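# Three arms load a covered pivoting tray with balls

## Task

Inside a transparent cover, a tray is balanced on one pivot. Get exactly one ball into each of the tray's three seats, for example by dropping balls through the chutes in the cover's top. Never let a ball go while its bottom is still higher than the chute's rim, because that is penalised. Keep the load balanced at all times: if one side gets heavier, the tray tilts at once and the balls roll out.

## Robot and tools

ROBOTS. There are three identical i2rt Big YAM arms: arm1, arm2 and arm3. Each has six joints, a right hand with index, middle and ring fingers plus a thumb, and a camera on the wrist (arm1_cam_wrist, arm2_cam_wrist, arm3_cam_wrist). Two fixed room cameras, cam_high and cam_low, also watch the scene. The hand reaches about 1.06 m from the joint1 axis. The wrist camera sits on a mast on the palm side and looks toward the index knuckle; the open fingers block part of its view.

FRAMES. Every pose uses one scene frame: origin on the floor, +z up, metres. The arm feet (base_link) are at arm1 (+0.235, -0.513, +0.778), arm2 (-0.443, +0.393, +0.744) and arm3 (-0.650, -0.545, +0.784). Each foot faces its own +x. The tables under the arms are at z=+0.720. The hand point's own axes are: +z out along the straight fingers, +x across the palm away from the thumb, +y out of the palm face. The printed hand pose can be a little wrong, more so at long reach.

move. The optional keys are arm1, arm2, arm3 and cameras. An arm that is not named gets no new command but may still be pushing toward its old targets. Each arm's object can contain:
- joints: absolute targets keyed by joint name. joint1_rad to joint6_rad are in radians. Ranges: joint1 -2.879..2.879 (base yaw, positive is counter-clockwise from above). joint2 0..3.141 (shoulder; 0 is upper arm back, positive raises it). joint3 0..3.019 (elbow; 0 is folded). joint4 -1.692..1.57 (hand pitch, positive tilts the fingers up). joint5 -1.57..1.57 (sideways, positive is to the arm's right). joint6 -2.094..2.094 (roll, positive is clockwise seen from behind). The sixteen hand keys (hand_index_mcp ... hand_thumb_ipl) each take a number from -1 to 1 that scales linearly between that hinge's two stops. Toward -1 the mcp/pip/dip hinges curl a finger toward the palm. Straight is about +0.75, +0.58 and +0.70 for those hinges, and 0 for _abd. For the thumb, hand_thumb_cmc toward -1 swings it in front of the palm (straight is +0.71), and thumb_mcp/ipl bend it. hand_current_limit (-1..1) caps the current at 0 to 550 mA; it starts at +0.4. hand_speed (-0.96..1) sets how fast the finger set-points move; it starts at -0.6. Any key you leave out keeps its previous goal.
- target: one list of seven numbers per arm, [x, y, z, qw, qx, qy, qz]. It is an absolute hand pose in the scene frame, in metres plus a unit quaternion, written the way the hand line prints it. The hand travels in a straight line from its current hand_target toward it. When target is present, joints may contain only the hand keys.
- speed: the top speed along the path, 0.002 to 0.5 m/s, default 0.25. Rotation is limited to twice that value in rad/s. It is only allowed together with target.
- min_time_s: 0.1 to 8 s, the shortest duration for that arm's joint moves.
All motions in one call start together. Every hand path in one call finishes together, paced by the slowest, and lasts 0.5 to 10 s. A single action cannot run longer than 15 s. The controller clips each step to 100 mm and 20 degrees from the measured pose, so the hand lags, can drift off the line, and often stops a centimetre or more from the goal. It does not steer around obstacles or the other arms.
cameras: a list of names or ["all"]. Leaving it out returns no images after an action, but all images for a call with no action. A call with no action returns the full state, including the scene number.

wait: seconds, 0 to 10, plus optional cameras. Commands stay as they are while the world keeps running.

zoom_image: camera plus region [x0, y0, x1, y1] in pixels of that camera's latest image, at most 504 by 504. The wrist cameras are 672x504 fisheye; cam_high and cam_low are 896x504.

finished_scene: scene is the current scene's number. It ends the scene permanently. The tray must stay loaded with no help from the robots.

RESULTS. The move line gives each commanded arm as done or its worst status. joint_status and hand_status show how each motion ended. off_target means the joint stopped short and may still be pushing. time_out means the arm kept nearby targets; on_its_own lists the joints still heading there. To stop the pushing, send the joint its reported position. not_followed, joint command not followed and pose unreachable mean the self/arm collision check blocked the command. limit_stop_at_motor_heat means the command should be sent again. An arm listed as as last shown was not commanded; its status lines read not commanded. hand_state gives one word per motor: moving, goal, blocked (pressing) or overload (shut down). The *_current_ma lines are positive when the motor pulls toward -1. Joint velocities marked within noise means the arm is still. Joint torques include gravity; numbers 3 and 4 wrap around at ±28 N m.

CAUTIONS. Release each ball low, with its bottom at or below the chute rim, and never while it is still moving. Fill the seats so the tray stays balanced; an off-balance load tips it straight away. Do not knock anything out of the work area, and do not strike the cover or other fixed or heavy parts hard. The arms must never squeeze one another: a hard press fails the scene, and that includes one hand gripping another robot's fingers. The built-in clearance check does not always catch contact in time, and hands or cameras can still collide. A finger motor running at 495 mA or more for 5 s shuts down for 10 s. Long stretches, heavy holding or pushing against obstacles heat the joints, and at 100 °C the arm drops and stops for 30 to 60 s. An arm fault also freezes the hand with its last commands. The scene keeps running while you think.

Each tool is called after "Call:" by a JSON object that holds its "method" and its "body", one argument or row to a line.

## Session

Call:
{"method": "move", "body": {

}}

Scene clock: 0.00 s.
Joint torques (N m): no reading
Heat: arm1: hottest joint1_rad 28 °C; arm2: hottest joint2_rad 31 °C; arm3: hottest joint3_rad 28 °C.
Joint velocities: within noise
arm1.joint_positions: joint1_rad=+0.154 joint2_rad=+0.649 joint3_rad=+1.574 joint4_rad=-1.380 joint5_rad=+0.111 joint6_rad=+1.175 hand_index_mcp=+0.753 hand_index_abd=+0.000 hand_index_pip=+0.577 hand_index_dip=+0.696 hand_middle_mcp=+0.753 hand_middle_abd=+0.000 hand_middle_pip=+0.577 hand_middle_dip=+0.696 hand_ring_mcp=+0.753 hand_ring_abd=+0.000 hand_ring_pip=+0.577 hand_ring_dip=+0.696 hand_thumb_cmc=+0.714 hand_thumb_axl=+0.677 hand_thumb_mcp=+0.226 hand_thumb_ipl=+0.168 hand_current_limit=+0.400 hand_speed=-0.600
arm1.joint_status: not commanded
arm1.hand_state: goal,goal,goal,goal,goal,goal,goal,goal,goal,goal,goal,goal,goal,goal,goal,goal
arm1.index_mcp_current_ma: 0
arm1.index_abd_current_ma: 0
arm1.index_pip_current_ma: 0
arm1.index_dip_current_ma: 0
arm1.middle_mcp_current_ma: 0
arm1.middle_abd_current_ma: 0
arm1.middle_pip_current_ma: 0
arm1.middle_dip_current_ma: 0
arm1.ring_mcp_current_ma: 0
arm1.ring_abd_current_ma: 0
arm1.ring_pip_current_ma: 0
arm1.ring_dip_current_ma: 0
arm1.thumb_cmc_current_ma: 0
arm1.thumb_axl_current_ma: 0
arm1.thumb_mcp_current_ma: 0
arm1.thumb_ipl_current_ma: 0
arm1.hand_goal_index_mcp: 0.754
arm1.hand_goal_index_abd: 0.000
arm1.hand_goal_index_pip: 0.576
arm1.hand_goal_index_dip: 0.696
arm1.hand_goal_middle_mcp: 0.754
arm1.hand_goal_middle_abd: 0.000
arm1.hand_goal_middle_pip: 0.576
arm1.hand_goal_middle_dip: 0.696
arm1.hand_goal_ring_mcp: 0.754
arm1.hand_goal_ring_abd: 0.000
arm1.hand_goal_ring_pip: 0.576
arm1.hand_goal_ring_dip: 0.696
arm1.hand_goal_thumb_cmc: 0.714
arm1.hand_goal_thumb_axl: 0.678
arm1.hand_goal_thumb_mcp: 0.226
arm1.hand_goal_thumb_ipl: 0.168
arm1.hand: x=+0.0574 y=-0.3656 z=+1.4050 quat_wxyz=(-0.496, -0.053, +0.843, +0.199) (m; scene frame)
arm1.hand_target: x=+0.0614 y=-0.3663 z=+1.4158 quat_wxyz=(-0.507, -0.052, +0.836, +0.202) (m; scene frame)
arm1.hand_status: not commanded
arm2.joint_positions: joint1_rad=-0.864 joint2_rad=+0.625 joint3_rad=+1.450 joint4_rad=-1.344 joint5_rad=-0.075 joint6_rad=+1.042 hand_index_mcp=+0.753 hand_index_abd=+0.000 hand_index_pip=+0.577 hand_index_dip=+0.696 hand_middle_mcp=+0.753 hand_middle_abd=+0.000 hand_middle_pip=+0.577 hand_middle_dip=+0.696 hand_ring_mcp=+0.753 hand_ring_abd=+0.000 hand_ring_pip=+0.577 hand_ring_dip=+0.696 hand_thumb_cmc=+0.714 hand_thumb_axl=+0.677 hand_thumb_mcp=+0.226 hand_thumb_ipl=+0.168 hand_current_limit=+0.400 hand_speed=-0.600
arm2.joint_status: not commanded
arm2.hand_state: goal,goal,goal,goal,goal,goal,goal,goal,goal,goal,goal,goal,goal,goal,goal,goal
arm2.index_mcp_current_ma: 0
arm2.index_abd_current_ma: 0
arm2.index_pip_current_ma: 0
arm2.index_dip_current_ma: 0
arm2.middle_mcp_current_ma: 0
arm2.middle_abd_current_ma: 0
arm2.middle_pip_current_ma: 0
arm2.middle_dip_current_ma: 0
arm2.ring_mcp_current_ma: 0
arm2.ring_abd_current_ma: 0
arm2.ring_pip_current_ma: 0
arm2.ring_dip_current_ma: 0
arm2.thumb_cmc_current_ma: 0
arm2.thumb_axl_current_ma: 0
arm2.thumb_mcp_current_ma: 0
arm2.thumb_ipl_current_ma: 0
arm2.hand_goal_index_mcp: 0.754
arm2.hand_goal_index_abd: 0.000
arm2.hand_goal_index_pip: 0.576
arm2.hand_goal_index_dip: 0.696
arm2.hand_goal_middle_mcp: 0.754
arm2.hand_goal_middle_abd: 0.000
arm2.hand_goal_middle_pip: 0.576
arm2.hand_goal_middle_dip: 0.696
arm2.hand_goal_ring_mcp: 0.754
arm2.hand_goal_ring_abd: 0.000
arm2.hand_goal_ring_pip: 0.576
arm2.hand_goal_ring_dip: 0.696
arm2.hand_goal_thumb_cmc: 0.714
arm2.hand_goal_thumb_axl: 0.678
arm2.hand_goal_thumb_mcp: 0.226
arm2.hand_goal_thumb_ipl: 0.168
arm2.hand: x=-0.6813 y=+0.2980 z=+1.3266 quat_wxyz=(+0.498, +0.502, -0.704, +0.067) (m; scene frame)
arm2.hand_target: x=-0.6784 y=+0.3003 z=+1.3415 quat_wxyz=(+0.513, +0.498, -0.696, +0.067) (m; scene frame)
arm2.hand_status: not commanded
arm3.joint_positions: joint1_rad=+0.866 joint2_rad=+0.622 joint3_rad=+1.520 joint4_rad=-1.281 joint5_rad=+0.102 joint6_rad=+1.050 hand_index_mcp=+0.753 hand_index_abd=+0.000 hand_index_pip=+0.577 hand_index_dip=+0.696 hand_middle_mcp=+0.753 hand_middle_abd=+0.000 hand_middle_pip=+0.577 hand_middle_dip=+0.696 hand_ring_mcp=+0.753 hand_ring_abd=+0.000 hand_ring_pip=+0.577 hand_ring_dip=+0.696 hand_thumb_cmc=+0.714 hand_thumb_axl=+0.677 hand_thumb_mcp=+0.226 hand_thumb_ipl=+0.168 hand_current_limit=+0.400 hand_speed=-0.600
arm3.joint_status: not commanded
arm3.hand_state: goal,goal,goal,goal,goal,goal,goal,goal,goal,goal,goal,goal,goal,goal,goal,goal
arm3.index_mcp_current_ma: 0
arm3.index_abd_current_ma: 0
arm3.index_pip_current_ma: 0
arm3.index_dip_current_ma: 0
arm3.middle_mcp_current_ma: 0
arm3.middle_abd_current_ma: 0
arm3.middle_pip_current_ma: 0
arm3.middle_dip_current_ma: 0
arm3.ring_mcp_current_ma: 0
arm3.ring_abd_current_ma: 0
arm3.ring_pip_current_ma: 0
arm3.ring_dip_current_ma: 0
arm3.thumb_cmc_current_ma: 0
arm3.thumb_axl_current_ma: 0
arm3.thumb_mcp_current_ma: 0
arm3.thumb_ipl_current_ma: 0
arm3.hand_goal_index_mcp: 0.754
arm3.hand_goal_index_abd: 0.000
arm3.hand_goal_index_pip: 0.576
arm3.hand_goal_index_dip: 0.696
arm3.hand_goal_middle_mcp: 0.754
arm3.hand_goal_middle_abd: 0.000
arm3.hand_goal_middle_pip: 0.576
arm3.hand_goal_middle_dip: 0.696
arm3.hand_goal_ring_mcp: 0.754
arm3.hand_goal_ring_abd: 0.000
arm3.hand_goal_ring_pip: 0.576
arm3.hand_goal_ring_dip: 0.696
arm3.hand_goal_thumb_cmc: 0.714
arm3.hand_goal_thumb_axl: 0.678
arm3.hand_goal_thumb_mcp: 0.226
arm3.hand_goal_thumb_ipl: 0.168
arm3.hand: x=-0.5291 y=-0.3243 z=+1.4180 quat_wxyz=(-0.223, +0.468, +0.688, +0.508) (m; scene frame)
arm3.hand_target: x=-0.5293 y=-0.3282 z=+1.4260 quat_wxyz=(-0.227, +0.465, +0.683, +0.515) (m; scene frame)
arm3.hand_status: not commanded
pictures: arm1_cam_wrist, arm2_cam_wrist, arm3_cam_wrist, cam_high, cam_low

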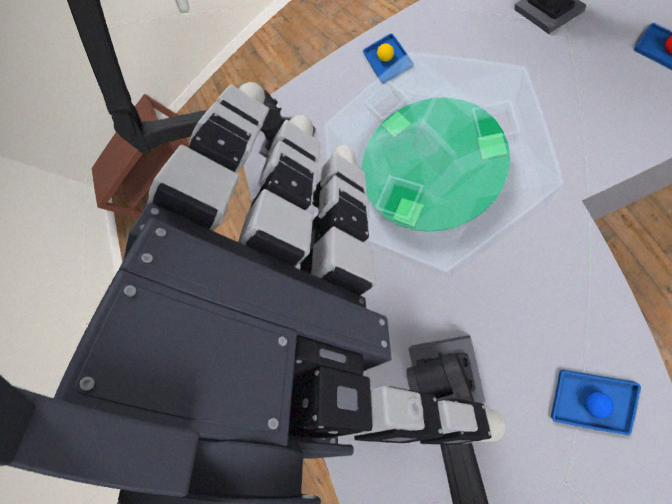

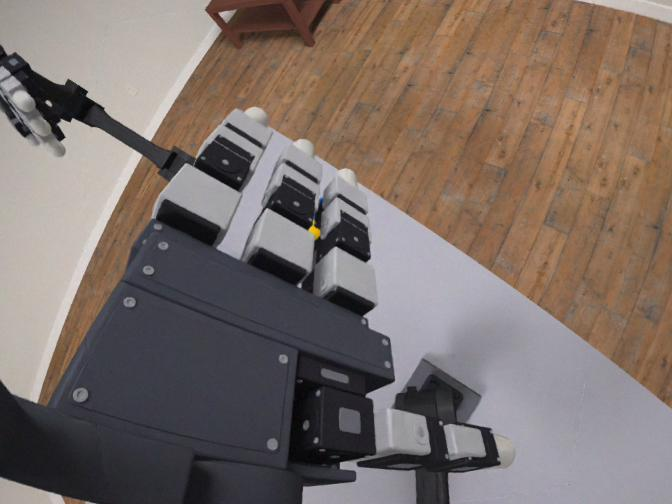

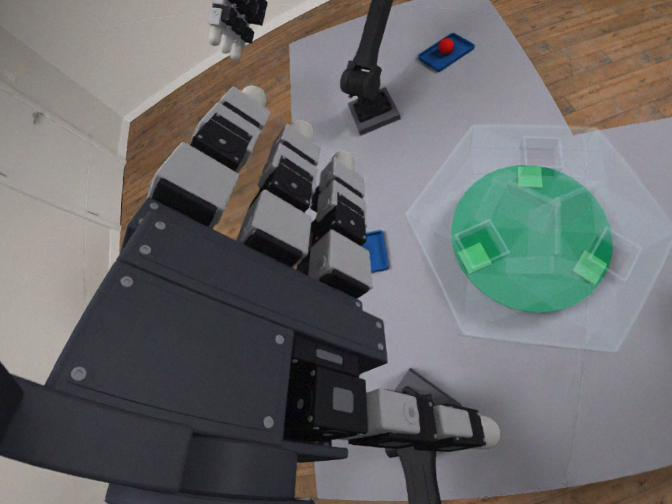

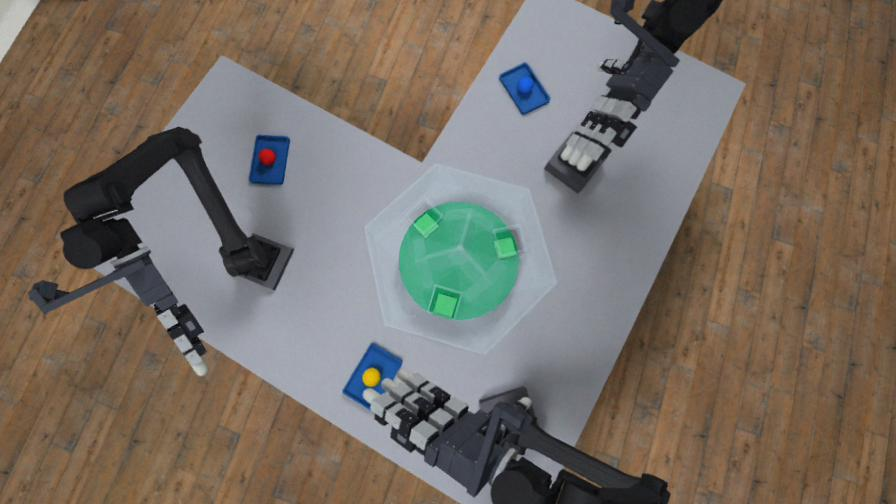

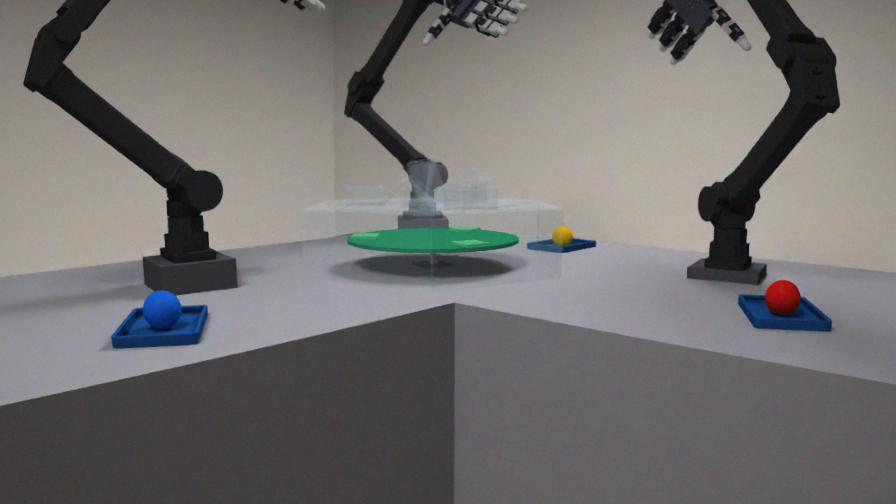

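Call:
{"method": "zoom_image", "body": {
  "camera": "cam_high",
  "region": [340, 140, 580, 370]
}}

Call:
{"method": "zoom_image", "body": {
  "camera": "cam_low",
  "region": [280, 140, 620, 310]
}}

Call:
{"method": "zoom_image", "body": {
  "camera": "cam_high",
  "region": [220, 110, 320, 210]
}}

Call:
{"method": "zoom_image", "body": {
  "camera": "arm1_cam_wrist",
  "region": [320, 20, 600, 290]
}}

Scaled by 2.100 from the camera's 896x504 image, which has a finer 1280x720 frame.

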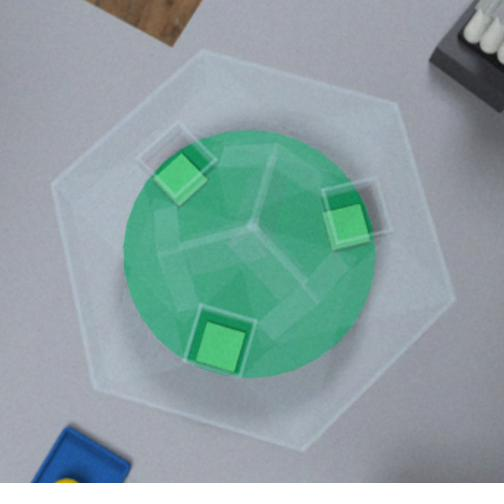

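Scaled by 1.482 from the camera's 896x504 image, which has a finer 1280x720 frame.

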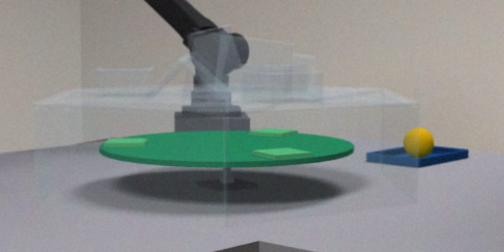

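Scaled by 5.040 from the camera's 896x504 image, which has a finer 1280x720 frame.

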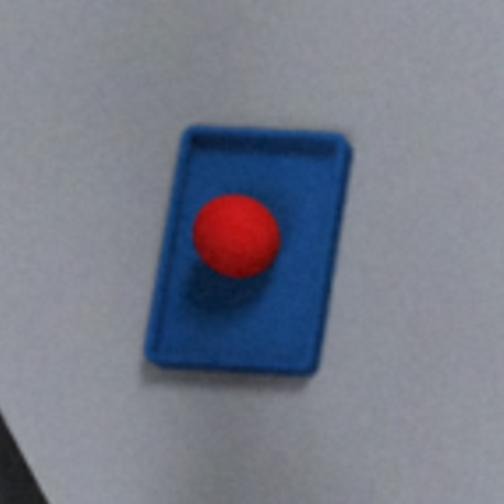

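Scaled by 1.800 from the camera's 672x504 image, which has a finer 960x720 frame.

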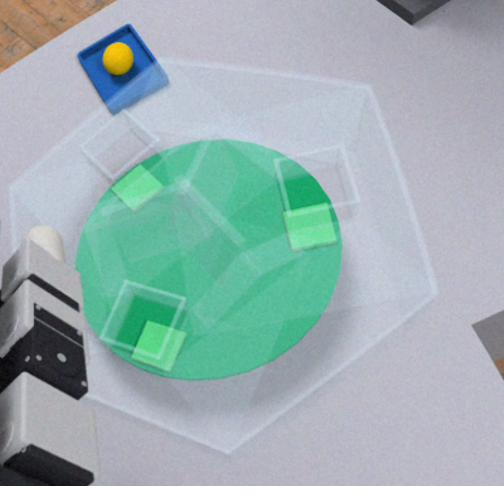

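Call:
{"method": "move", "body": {
  "arm1": {"joints":{"joint1_rad":-1.517,"joint2_rad":1.3,"joint3_rad":0.95,"joint4_rad":-1.05,"joint5_rad":1.45,"joint6_rad":-1.75,"hand_index_mcp":-0.274,"hand_middle_mcp":-0.274,"hand_ring_mcp":-0.068,"hand_ring_pip":-0.8,"hand_ring_dip":-0.174,"hand_thumb_cmc":-0.657,"hand_thumb_mcp":0.337},"min_time_s":5},
  "arm2": {"joints":{"joint1_rad":2.22,"joint2_rad":1.4,"joint3_rad":1.05,"joint4_rad":-1.05,"joint5_rad":1.45,"joint6_rad":-1.75,"hand_index_mcp":-0.274,"hand_middle_mcp":-0.274,"hand_ring_mcp":-0.068,"hand_ring_pip":-0.8,"hand_ring_dip":-0.174,"hand_thumb_cmc":-0.657,"hand_thumb_mcp":0.337},"min_time_s":5},
  "arm3": {"joints":{"joint1_rad":1.339,"joint2_rad":1.6,"joint3_rad":1.25,"joint4_rad":-1.05,"joint5_rad":1.45,"joint6_rad":-1.75,"hand_index_mcp":-0.274,"hand_middle_mcp":-0.274,"hand_ring_mcp":-0.068,"hand_ring_pip":-0.8,"hand_ring_dip":-0.174,"hand_thumb_cmc":-0.657,"hand_thumb_mcp":0.337},"min_time_s":5},
  "cameras": ["all"]
}}

Scene clock: 90.10 s.
Joint torques (N m): arm1=[1.26 -8.35 8.49 0.06 1.14 -0.07] | arm2=[-1.67 -7.65 10.15 0.8 1.01 -0.06] | arm3=[1.32 -11.52 8.55 1.2 1.11 -0.31]
Heat: arm1: hottest joint3_rad 31 °C; arm2: hottest joint3_rad 32 °C; arm3: hottest joint3_rad 32 °C.
move: arm1 done; arm2 done; arm3 done
Joint velocities: within noise
arm1.joint_positions: joint1_rad=-1.508 joint2_rad=+1.291 joint3_rad=+0.949 joint4_rad=-1.060 joint5_rad=+1.447 joint6_rad=-1.742 hand_index_mcp=-0.274 hand_index_abd=-0.001 hand_index_pip=+0.577 hand_index_dip=+0.696 hand_middle_mcp=-0.274 hand_middle_abd=-0.001 hand_middle_pip=+0.577 hand_middle_dip=+0.696 hand_ring_mcp=-0.067 hand_ring_abd=+0.001 hand_ring_pip=-0.798 hand_ring_dip=-0.172 hand_thumb_cmc=-0.658 hand_thumb_axl=+0.677 hand_thumb_mcp=+0.333 hand_thumb_ipl=+0.168 hand_current_limit=+0.400 hand_speed=-0.600
arm1.joint_status: all done
arm1.hand_state: goal,goal,goal,goal,goal,goal,goal,goal,goal,goal,goal,goal,goal,goal,goal,goal
arm1.index_mcp_current_ma: 0
arm1.index_abd_current_ma: 0
arm1.index_pip_current_ma: 0
arm1.index_dip_current_ma: 0
arm1.middle_mcp_current_ma: 0
arm1.middle_abd_current_ma: 0
arm1.middle_pip_current_ma: 0
arm1.middle_dip_current_ma: 0
arm1.ring_mcp_current_ma: 0
arm1.ring_abd_current_ma: 0
arm1.ring_pip_current_ma: 0
arm1.ring_dip_current_ma: 0
arm1.thumb_cmc_current_ma: 0
arm1.thumb_axl_current_ma: 0
arm1.thumb_mcp_current_ma: -3
arm1.thumb_ipl_current_ma: 0
arm1.hand_goal_index_mcp: -0.274
arm1.hand_goal_index_abd: 0.000
arm1.hand_goal_index_pip: 0.576
arm1.hand_goal_index_dip: 0.696
arm1.hand_goal_middle_mcp: -0.274
arm1.hand_goal_middle_abd: 0.000
arm1.hand_goal_middle_pip: 0.576
arm1.hand_goal_middle_dip: 0.696
arm1.hand_goal_ring_mcp: -0.068
arm1.hand_goal_ring_abd: 0.000
arm1.hand_goal_ring_pip: -0.800
arm1.hand_goal_ring_dip: -0.174
arm1.hand_goal_thumb_cmc: -0.656
arm1.hand_goal_thumb_axl: 0.678
arm1.hand_goal_thumb_mcp: 0.338
arm1.hand_goal_thumb_ipl: 0.168
arm1.hand: x=+0.5009 y=-0.1931 z=+0.9816 quat_wxyz=(+0.398, -0.457, +0.597, -0.526) (m; scene frame)
arm1.hand_target: x=+0.5046 y=-0.1938 z=+0.9792 quat_wxyz=(+0.394, -0.456, +0.597, -0.530) (m; scene frame)
arm1.hand_status: not commanded
arm2.joint_positions: joint1_rad=+2.221 joint2_rad=+1.393 joint3_rad=+1.047 joint4_rad=-1.061 joint5_rad=+1.446 joint6_rad=-1.740 hand_index_mcp=-0.275 hand_index_abd=-0.001 hand_index_pip=+0.577 hand_index_dip=+0.696 hand_middle_mcp=-0.275 hand_middle_abd=-0.001 hand_middle_pip=+0.577 hand_middle_dip=+0.696 hand_ring_mcp=-0.068 hand_ring_abd=+0.001 hand_ring_pip=-0.798 hand_ring_dip=-0.172 hand_thumb_cmc=-0.658 hand_thumb_axl=+0.677 hand_thumb_mcp=+0.334 hand_thumb_ipl=+0.168 hand_current_limit=+0.400 hand_speed=-0.600
arm2.joint_status: all done
arm2.hand_state: goal,goal,goal,goal,goal,goal,goal,goal,goal,goal,goal,goal,goal,goal,goal,goal
arm2.index_mcp_current_ma: -2
arm2.index_abd_current_ma: -1
arm2.index_pip_current_ma: 1
arm2.index_dip_current_ma: 0
arm2.middle_mcp_current_ma: -2
arm2.middle_abd_current_ma: -1
arm2.middle_pip_current_ma: 1
arm2.middle_dip_current_ma: 0
arm2.ring_mcp_current_ma: 0
arm2.ring_abd_current_ma: 1
arm2.ring_pip_current_ma: 3
arm2.ring_dip_current_ma: 4
arm2.thumb_cmc_current_ma: -3
arm2.thumb_axl_current_ma: -1
arm2.thumb_mcp_current_ma: -11
arm2.thumb_ipl_current_ma: 0
arm2.hand_goal_index_mcp: -0.274
arm2.hand_goal_index_abd: 0.000
arm2.hand_goal_index_pip: 0.576
arm2.hand_goal_index_dip: 0.696
arm2.hand_goal_middle_mcp: -0.274
arm2.hand_goal_middle_abd: 0.000
arm2.hand_goal_middle_pip: 0.576
arm2.hand_goal_middle_dip: 0.696
arm2.hand_goal_ring_mcp: -0.068
arm2.hand_goal_ring_abd: 0.000
arm2.hand_goal_ring_pip: -0.800
arm2.hand_goal_ring_dip: -0.174
arm2.hand_goal_thumb_cmc: -0.656
arm2.hand_goal_thumb_axl: 0.678
arm2.hand_goal_thumb_mcp: 0.338
arm2.hand_goal_thumb_ipl: 0.168
arm2.hand: x=-0.0079 y=+0.5007 z=+0.9521 quat_wxyz=(+0.205, -0.233, +0.712, -0.630) (m; scene frame)
arm2.hand_target: x=-0.0054 y=+0.5015 z=+0.9511 quat_wxyz=(+0.204, -0.234, +0.710, -0.632) (m; scene frame)
arm2.hand_status: not commanded
arm3.joint_positions: joint1_rad=+1.328 joint2_rad=+1.583 joint3_rad=+1.251 joint4_rad=-1.060 joint5_rad=+1.448 joint6_rad=-1.735 hand_index_mcp=-0.274 hand_index_abd=-0.001 hand_index_pip=+0.577 hand_index_dip=+0.696 hand_middle_mcp=-0.274 hand_middle_abd=-0.001 hand_middle_pip=+0.577 hand_middle_dip=+0.696 hand_ring_mcp=-0.067 hand_ring_abd=+0.000 hand_ring_pip=-0.798 hand_ring_dip=-0.172 hand_thumb_cmc=-0.658 hand_thumb_axl=+0.677 hand_thumb_mcp=+0.334 hand_thumb_ipl=+0.168 hand_current_limit=+0.400 hand_speed=-0.600
arm3.joint_status: all done
arm3.hand_state: goal,goal,goal,goal,goal,goal,goal,goal,goal,goal,goal,goal,goal,goal,goal,goal
arm3.index_mcp_current_ma: 0
arm3.index_abd_current_ma: 0
arm3.index_pip_current_ma: 0
arm3.index_dip_current_ma: 0
arm3.middle_mcp_current_ma: 0
arm3.middle_abd_current_ma: 0
arm3.middle_pip_current_ma: 0
arm3.middle_dip_current_ma: 0
arm3.ring_mcp_current_ma: 0
arm3.ring_abd_current_ma: 0
arm3.ring_pip_current_ma: 1
arm3.ring_dip_current_ma: 1
arm3.thumb_cmc_current_ma: -1
arm3.thumb_axl_current_ma: 0
arm3.thumb_mcp_current_ma: -4
arm3.thumb_ipl_current_ma: 0
arm3.hand_goal_index_mcp: -0.274
arm3.hand_goal_index_abd: 0.000
arm3.hand_goal_index_pip: 0.576
arm3.hand_goal_index_dip: 0.696
arm3.hand_goal_middle_mcp: -0.274
arm3.hand_goal_middle_abd: 0.000
arm3.hand_goal_middle_pip: 0.576
arm3.hand_goal_middle_dip: 0.696
arm3.hand_goal_ring_mcp: -0.068
arm3.hand_goal_ring_abd: 0.000
arm3.hand_goal_ring_pip: -0.800
arm3.hand_goal_ring_dip: -0.174
arm3.hand_goal_thumb_cmc: -0.656
arm3.hand_goal_thumb_axl: 0.678
arm3.hand_goal_thumb_mcp: 0.338
arm3.hand_goal_thumb_ipl: 0.168
arm3.hand: x=-0.6869 y=-0.0216 z=+0.9839 quat_wxyz=(+0.553, -0.627, +0.415, -0.361) (m; scene frame)
arm3.hand_target: x=-0.6931 y=-0.0210 z=+0.9759 quat_wxyz=(+0.551, -0.633, +0.404, -0.365) (m; scene frame)
arm3.hand_status: not commanded
pictures: arm1_cam_wrist, arm2_cam_wrist, arm3_cam_wrist, cam_high, cam_low

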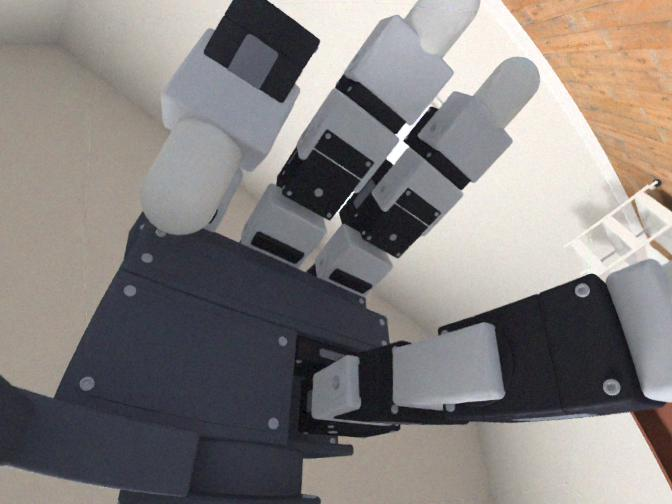

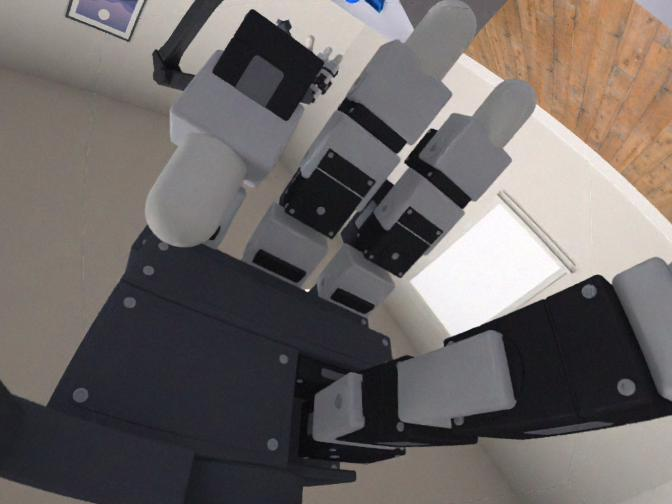

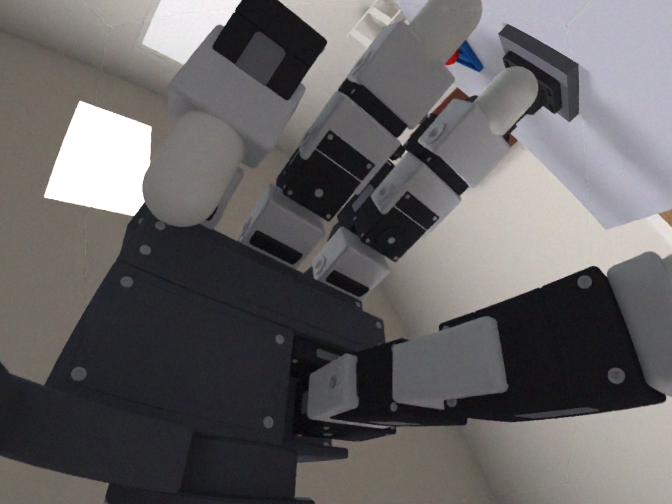

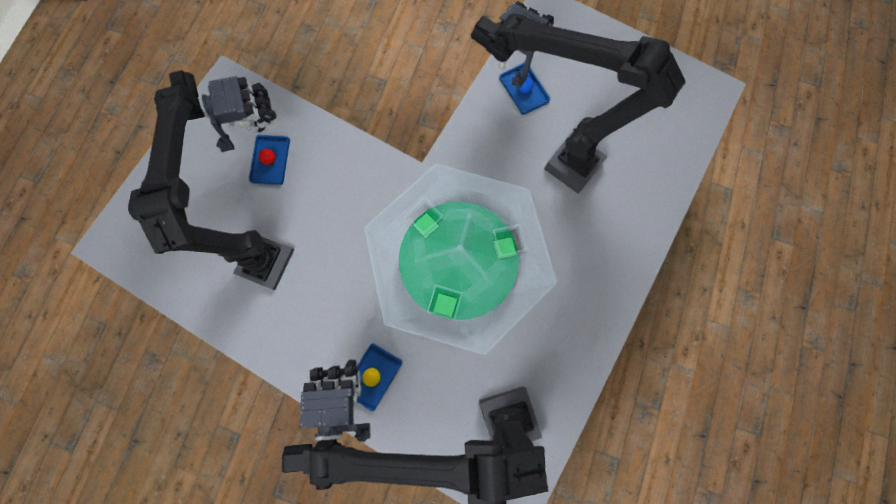

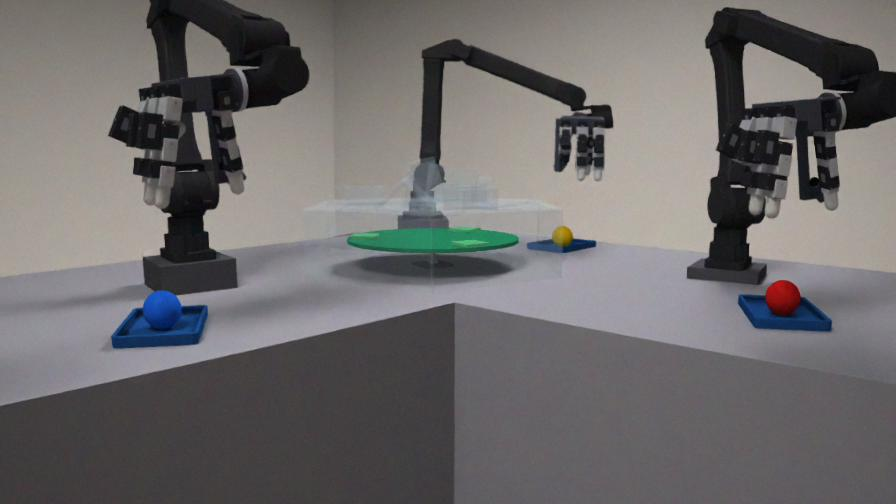

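Call:
{"method": "move", "body": {
  "arm1": {"target":[0.497,-0.276,0.916,0.3941,-0.4455,0.602,-0.5326],"speed":0.15,"joints":{"hand_index_mcp":-0.041,"hand_middle_mcp":-0.041,"hand_index_pip":0.27,"hand_middle_pip":0.27,"hand_index_dip":0.391,"hand_middle_dip":0.391,"hand_thumb_mcp":0.393}},
  "arm2": {"target":[-0.052,0.444,0.916,0.1993,-0.2252,0.7142,-0.6319],"speed":0.15,"joints":{"hand_index_mcp":-0.041,"hand_middle_mcp":-0.041,"hand_index_pip":0.27,"hand_middle_pip":0.27,"hand_index_dip":0.391,"hand_middle_dip":0.391,"hand_thumb_mcp":0.393}},
  "arm3": {"target":[-0.656,-0.062,0.916,0.552,-0.6238,0.4144,-0.3667],"speed":0.15,"joints":{"hand_index_mcp":-0.041,"hand_middle_mcp":-0.041,"hand_index_pip":0.27,"hand_middle_pip":0.27,"hand_index_dip":0.391,"hand_middle_dip":0.391,"hand_thumb_mcp":0.393}},
  "cameras": ["all"]
}}

Scene clock: 103.87 s.
Joint torques (N m): arm1=[0.97 -7.24 7.88 0.54 0.88 -0.05] | arm2=[-2.02 -7.3 9.83 1.25 0.75 -0.06] | arm3=[-0.21 -11.75 7.54 1.35 0.9 -0.29]
Heat: arm1: hottest joint3_rad 31 °C; arm2: hottest joint3_rad 33 °C; arm3: hottest joint3_rad 32 °C.
move: arm1 done; arm2 done; arm3 done
Joint velocities: within noise
arm1.joint_positions: joint1_rad=-1.563 joint2_rad=+1.122 joint3_rad=+0.592 joint4_rad=-0.587 joint5_rad=+1.445 joint6_rad=-2.038 hand_index_mcp=-0.052 hand_index_abd=-0.001 hand_index_pip=+0.272 hand_index_dip=+0.395 hand_middle_mcp=-0.051 hand_middle_abd=-0.001 hand_middle_pip=+0.272 hand_middle_dip=+0.395 hand_ring_mcp=-0.067 hand_ring_abd=+0.001 hand_ring_pip=-0.798 hand_ring_dip=-0.172 hand_thumb_cmc=-0.657 hand_thumb_axl=+0.677 hand_thumb_mcp=+0.388 hand_thumb_ipl=+0.168 hand_current_limit=+0.400 hand_speed=-0.600
arm1.joint_status: all done
arm1.hand_state: goal,goal,goal,goal,goal,goal,goal,goal,goal,goal,goal,goal,goal,goal,goal,goal
arm1.index_mcp_current_ma: -7
arm1.index_abd_current_ma: 0
arm1.index_pip_current_ma: 0
arm1.index_dip_current_ma: 1
arm1.middle_mcp_current_ma: -6
arm1.middle_abd_current_ma: 0
arm1.middle_pip_current_ma: 0
arm1.middle_dip_current_ma: 1
arm1.ring_mcp_current_ma: 0
arm1.ring_abd_current_ma: 0
arm1.ring_pip_current_ma: 0
arm1.ring_dip_current_ma: 0
arm1.thumb_cmc_current_ma: 0
arm1.thumb_axl_current_ma: 0
arm1.thumb_mcp_current_ma: -3
arm1.thumb_ipl_current_ma: 0
arm1.hand_goal_index_mcp: -0.040
arm1.hand_goal_index_abd: 0.000
arm1.hand_goal_index_pip: 0.270
arm1.hand_goal_index_dip: 0.392
arm1.hand_goal_middle_mcp: -0.040
arm1.hand_goal_middle_abd: 0.000
arm1.hand_goal_middle_pip: 0.270
arm1.hand_goal_middle_dip: 0.392
arm1.hand_goal_ring_mcp: -0.068
arm1.hand_goal_ring_abd: 0.000
arm1.hand_goal_ring_pip: -0.800
arm1.hand_goal_ring_dip: -0.174
arm1.hand_goal_thumb_cmc: -0.656
arm1.hand_goal_thumb_axl: 0.678
arm1.hand_goal_thumb_mcp: 0.394
arm1.hand_goal_thumb_ipl: 0.168
arm1.hand: x=+0.4939 y=-0.2734 z=+0.9125 quat_wxyz=(+0.392, -0.452, +0.597, -0.534) (m; scene frame)
arm1.hand_target: x=+0.4969 y=-0.2759 z=+0.9160 quat_wxyz=(+0.394, -0.445, +0.602, -0.533) (m; scene frame)
arm1.hand_status: done (0.005 m and 1.0 deg from the pose sent, 0.106 m and 1.7 deg at the start)
arm2.joint_positions: joint1_rad=+2.165 joint2_rad=+1.227 joint3_rad=+0.758 joint4_rad=-0.671 joint5_rad=+1.436 joint6_rad=-2.029 hand_index_mcp=-0.052 hand_index_abd=-0.001 hand_index_pip=+0.272 hand_index_dip=+0.395 hand_middle_mcp=-0.052 hand_middle_abd=-0.001 hand_middle_pip=+0.272 hand_middle_dip=+0.395 hand_ring_mcp=-0.068 hand_ring_abd=+0.001 hand_ring_pip=-0.798 hand_ring_dip=-0.172 hand_thumb_cmc=-0.658 hand_thumb_axl=+0.677 hand_thumb_mcp=+0.388 hand_thumb_ipl=+0.168 hand_current_limit=+0.400 hand_speed=-0.600
arm2.joint_status: all done
arm2.hand_state: goal,goal,goal,goal,goal,goal,goal,goal,goal,goal,goal,goal,goal,goal,goal,goal
arm2.index_mcp_current_ma: -30
arm2.index_abd_current_ma: -1
arm2.index_pip_current_ma: 3
arm2.index_dip_current_ma: 6
arm2.middle_mcp_current_ma: -31
arm2.middle_abd_current_ma: -1
arm2.middle_pip_current_ma: 4
arm2.middle_dip_current_ma: 6
arm2.ring_mcp_current_ma: 0
arm2.ring_abd_current_ma: 1
arm2.ring_pip_current_ma: 3
arm2.ring_dip_current_ma: 4
arm2.thumb_cmc_current_ma: -2
arm2.thumb_axl_current_ma: -1
arm2.thumb_mcp_current_ma: -15
arm2.thumb_ipl_current_ma: 0
arm2.hand_goal_index_mcp: -0.040
arm2.hand_goal_index_abd: 0.000
arm2.hand_goal_index_pip: 0.270
arm2.hand_goal_index_dip: 0.392
arm2.hand_goal_middle_mcp: -0.040
arm2.hand_goal_middle_abd: 0.000
arm2.hand_goal_middle_pip: 0.270
arm2.hand_goal_middle_dip: 0.392
arm2.hand_goal_ring_mcp: -0.068
arm2.hand_goal_ring_abd: 0.000
arm2.hand_goal_ring_pip: -0.800
arm2.hand_goal_ring_dip: -0.174
arm2.hand_goal_thumb_cmc: -0.656
arm2.hand_goal_thumb_axl: 0.678
arm2.hand_goal_thumb_mcp: 0.394
arm2.hand_goal_thumb_ipl: 0.168
arm2.hand: x=-0.0534 y=+0.4460 z=+0.9086 quat_wxyz=(+0.192, -0.234, +0.712, -0.634) (m; scene frame)
arm2.hand_target: x=-0.0521 y=+0.4441 z=+0.9160 quat_wxyz=(+0.199, -0.225, +0.714, -0.632) (m; scene frame)
arm2.hand_status: done (0.008 m and 1.3 deg from the pose sent, 0.080 m and 1.2 deg at the start)
arm3.joint_positions: joint1_rad=+1.311 joint2_rad=+1.532 joint3_rad=+0.978 joint4_rad=-0.688 joint5_rad=+1.453 joint6_rad=-1.889 hand_index_mcp=-0.051 hand_index_abd=-0.001 hand_index_pip=+0.272 hand_index_dip=+0.395 hand_middle_mcp=-0.051 hand_middle_abd=-0.001 hand_middle_pip=+0.272 hand_middle_dip=+0.395 hand_ring_mcp=-0.067 hand_ring_abd=+0.000 hand_ring_pip=-0.798 hand_ring_dip=-0.172 hand_thumb_cmc=-0.657 hand_thumb_axl=+0.677 hand_thumb_mcp=+0.390 hand_thumb_ipl=+0.168 hand_current_limit=+0.400 hand_speed=-0.600
arm3.joint_status: all done
arm3.hand_state: goal,goal,goal,goal,goal,goal,goal,goal,goal,goal,goal,goal,goal,goal,goal,goal
arm3.index_mcp_current_ma: -13
arm3.index_abd_current_ma: 0
arm3.index_pip_current_ma: 1
arm3.index_dip_current_ma: 2
arm3.middle_mcp_current_ma: -14
arm3.middle_abd_current_ma: 0
arm3.middle_pip_current_ma: 1
arm3.middle_dip_current_ma: 2
arm3.ring_mcp_current_ma: 0
arm3.ring_abd_current_ma: 0
arm3.ring_pip_current_ma: 1
arm3.ring_dip_current_ma: 1
arm3.thumb_cmc_current_ma: -1
arm3.thumb_axl_current_ma: 0
arm3.thumb_mcp_current_ma: -5
arm3.thumb_ipl_current_ma: 0
arm3.hand_goal_index_mcp: -0.040
arm3.hand_goal_index_abd: 0.000
arm3.hand_goal_index_pip: 0.270
arm3.hand_goal_index_dip: 0.392
arm3.hand_goal_middle_mcp: -0.040
arm3.hand_goal_middle_abd: 0.000
arm3.hand_goal_middle_pip: 0.270
arm3.hand_goal_middle_dip: 0.392
arm3.hand_goal_ring_mcp: -0.068
arm3.hand_goal_ring_abd: 0.000
arm3.hand_goal_ring_pip: -0.800
arm3.hand_goal_ring_dip: -0.174
arm3.hand_goal_thumb_cmc: -0.656
arm3.hand_goal_thumb_axl: 0.678
arm3.hand_goal_thumb_mcp: 0.394
arm3.hand_goal_thumb_ipl: 0.168
arm3.hand: x=-0.6627 y=-0.0613 z=+0.9154 quat_wxyz=(+0.555, -0.624, +0.412, -0.364) (m; scene frame)
arm3.hand_target: x=-0.6561 y=-0.0621 z=+0.9160 quat_wxyz=(+0.552, -0.624, +0.415, -0.367) (m; scene frame)
arm3.hand_status: done (0.007 m and 0.6 deg from the pose sent, 0.085 m and 0.8 deg at the start)
pictures: arm1_cam_wrist, arm2_cam_wrist, arm3_cam_wrist, cam_high, cam_low

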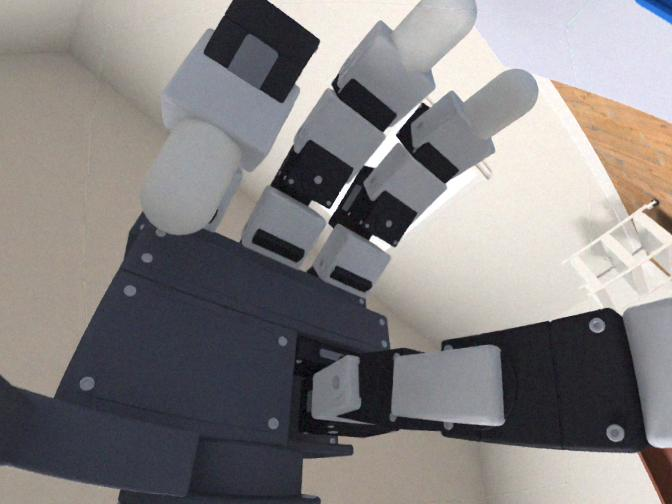

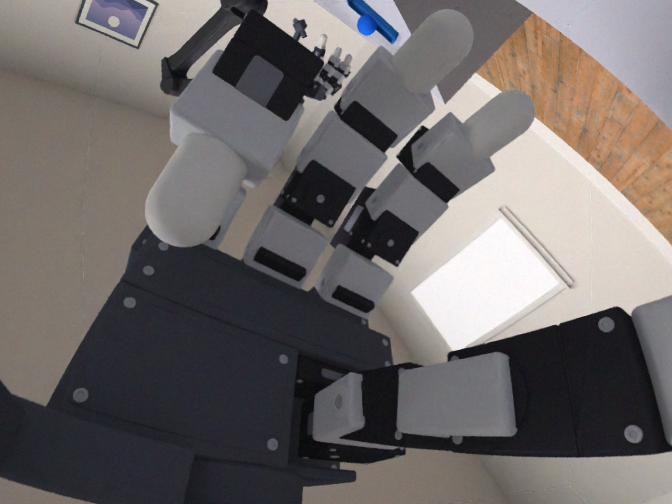

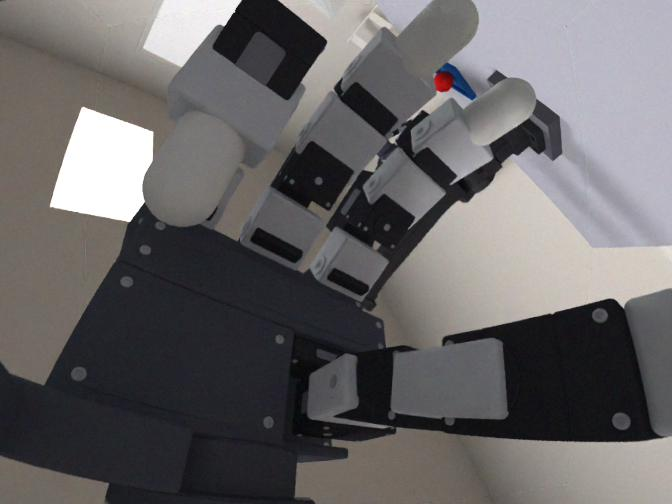

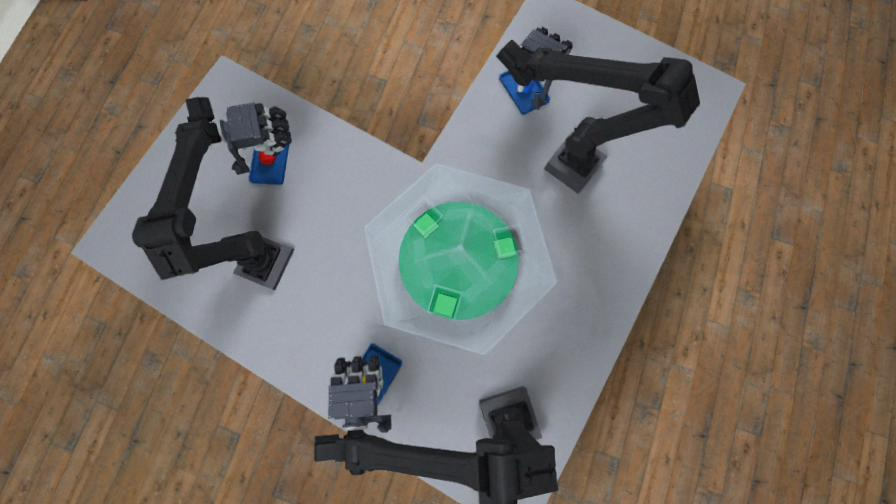

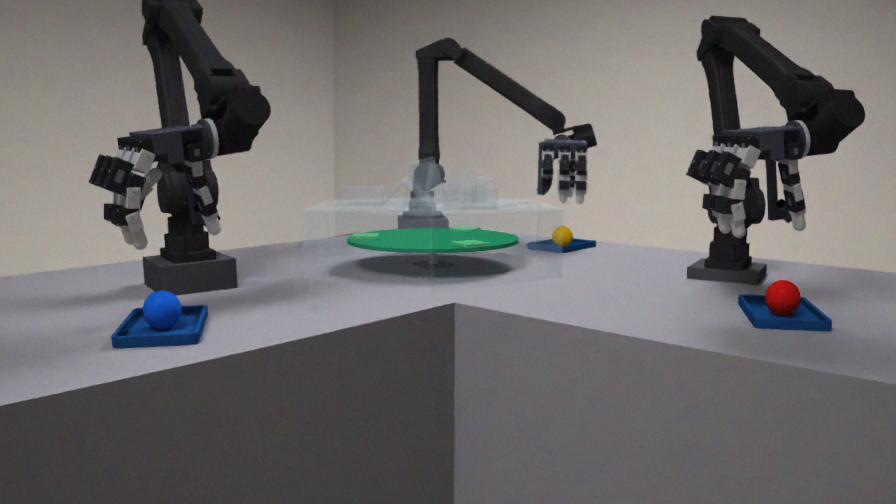

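Call:
{"method": "zoom_image", "body": {
  "camera": "cam_high",
  "region": [190, 80, 310, 200]
}}

Call:
{"method": "zoom_image", "body": {
  "camera": "cam_high",
  "region": [480, 20, 600, 140]
}}

Call:
{"method": "zoom_image", "body": {
  "camera": "cam_high",
  "region": [310, 330, 430, 450]
}}

Call:
{"method": "zoom_image", "body": {
  "camera": "cam_low",
  "region": [640, 120, 880, 360]
}}

Call:
{"method": "zoom_image", "body": {
  "camera": "cam_low",
  "region": [60, 120, 300, 360]
}}

Call:
{"method": "zoom_image", "body": {
  "camera": "cam_low",
  "region": [480, 110, 640, 270]
}}

Scaled by 4.200 from the camera's 896x504 image, which has a finer 1280x720 frame.

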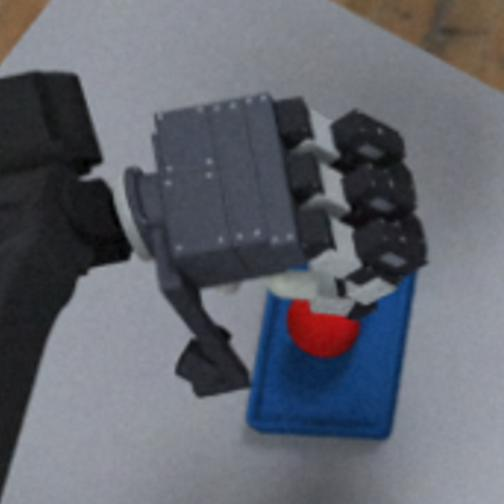

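Scaled by 4.200 from the camera's 896x504 image, which has a finer 1280x720 frame.

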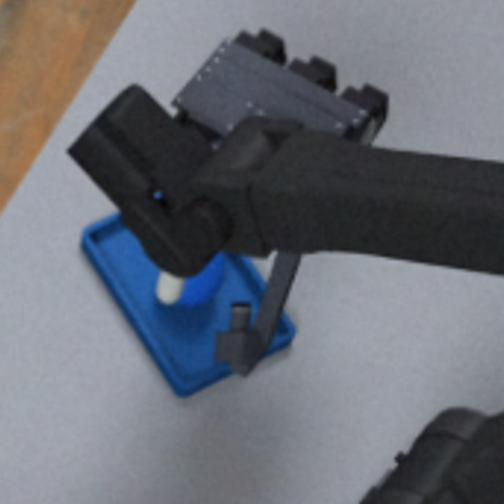

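Scaled by 4.200 from the camera's 896x504 image, which has a finer 1280x720 frame.

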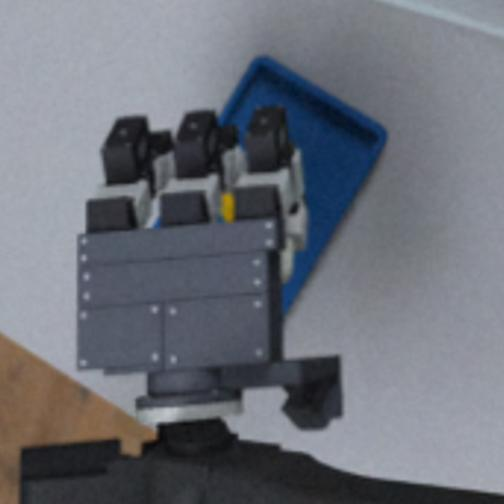

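Scaled by 2.100 from the camera's 896x504 image, which has a finer 1280x720 frame.

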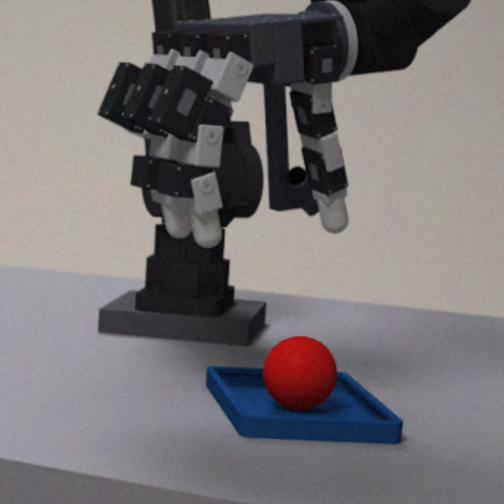

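Scaled by 2.100 from the camera's 896x504 image, which has a finer 1280x720 frame.

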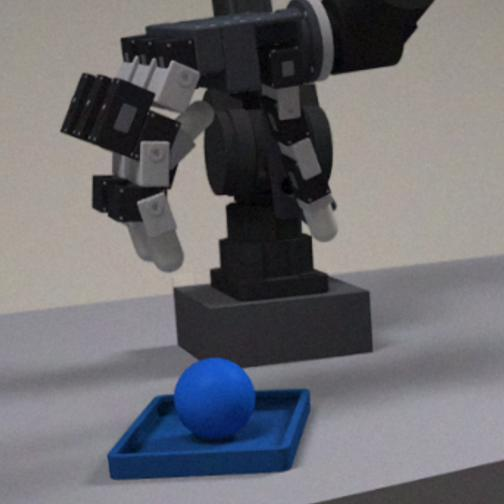

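Scaled by 3.150 from the camera's 896x504 image, which has a finer 1280x720 frame.

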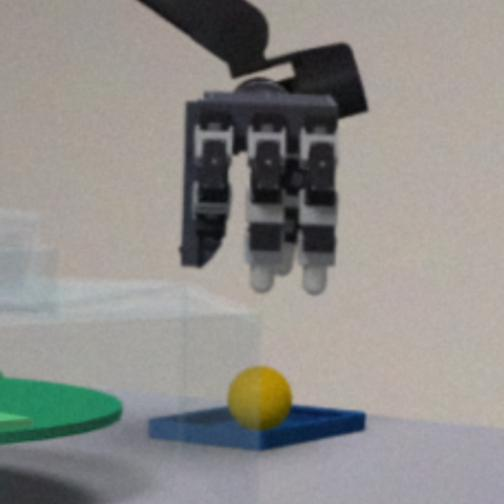

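Call:
{"method": "zoom_image", "body": {
  "camera": "cam_high",
  "region": [527, 110, 627, 210]
}}

Call:
{"method": "zoom_image", "body": {
  "camera": "cam_high",
  "region": [214, 212, 314, 312]
}}

Call:
{"method": "zoom_image", "body": {
  "camera": "cam_high",
  "region": [460, 360, 560, 460]
}}

Scaled by 5.040 from the camera's 896x504 image, which has a finer 1280x720 frame.

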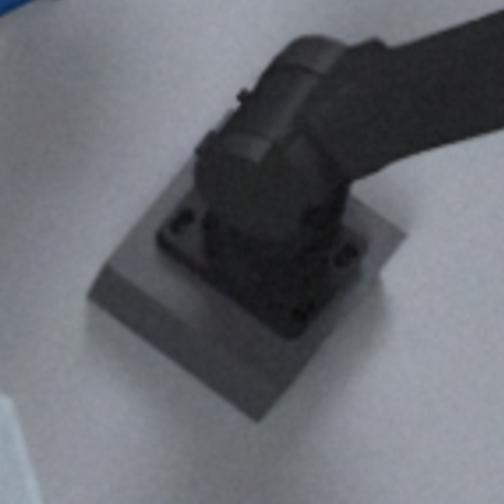

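Scaled by 5.040 from the camera's 896x504 image, which has a finer 1280x720 frame.

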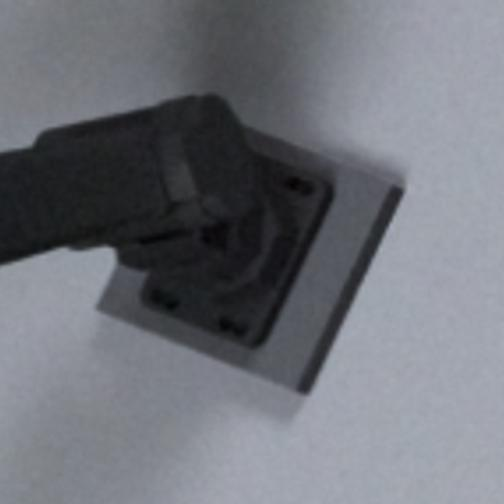

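Scaled by 5.040 from the camera's 896x504 image, which has a finer 1280x720 frame.

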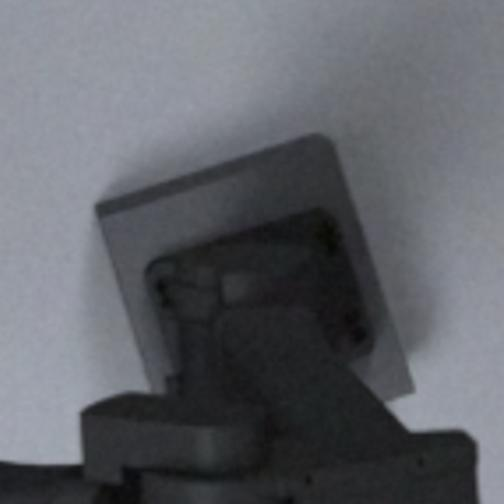

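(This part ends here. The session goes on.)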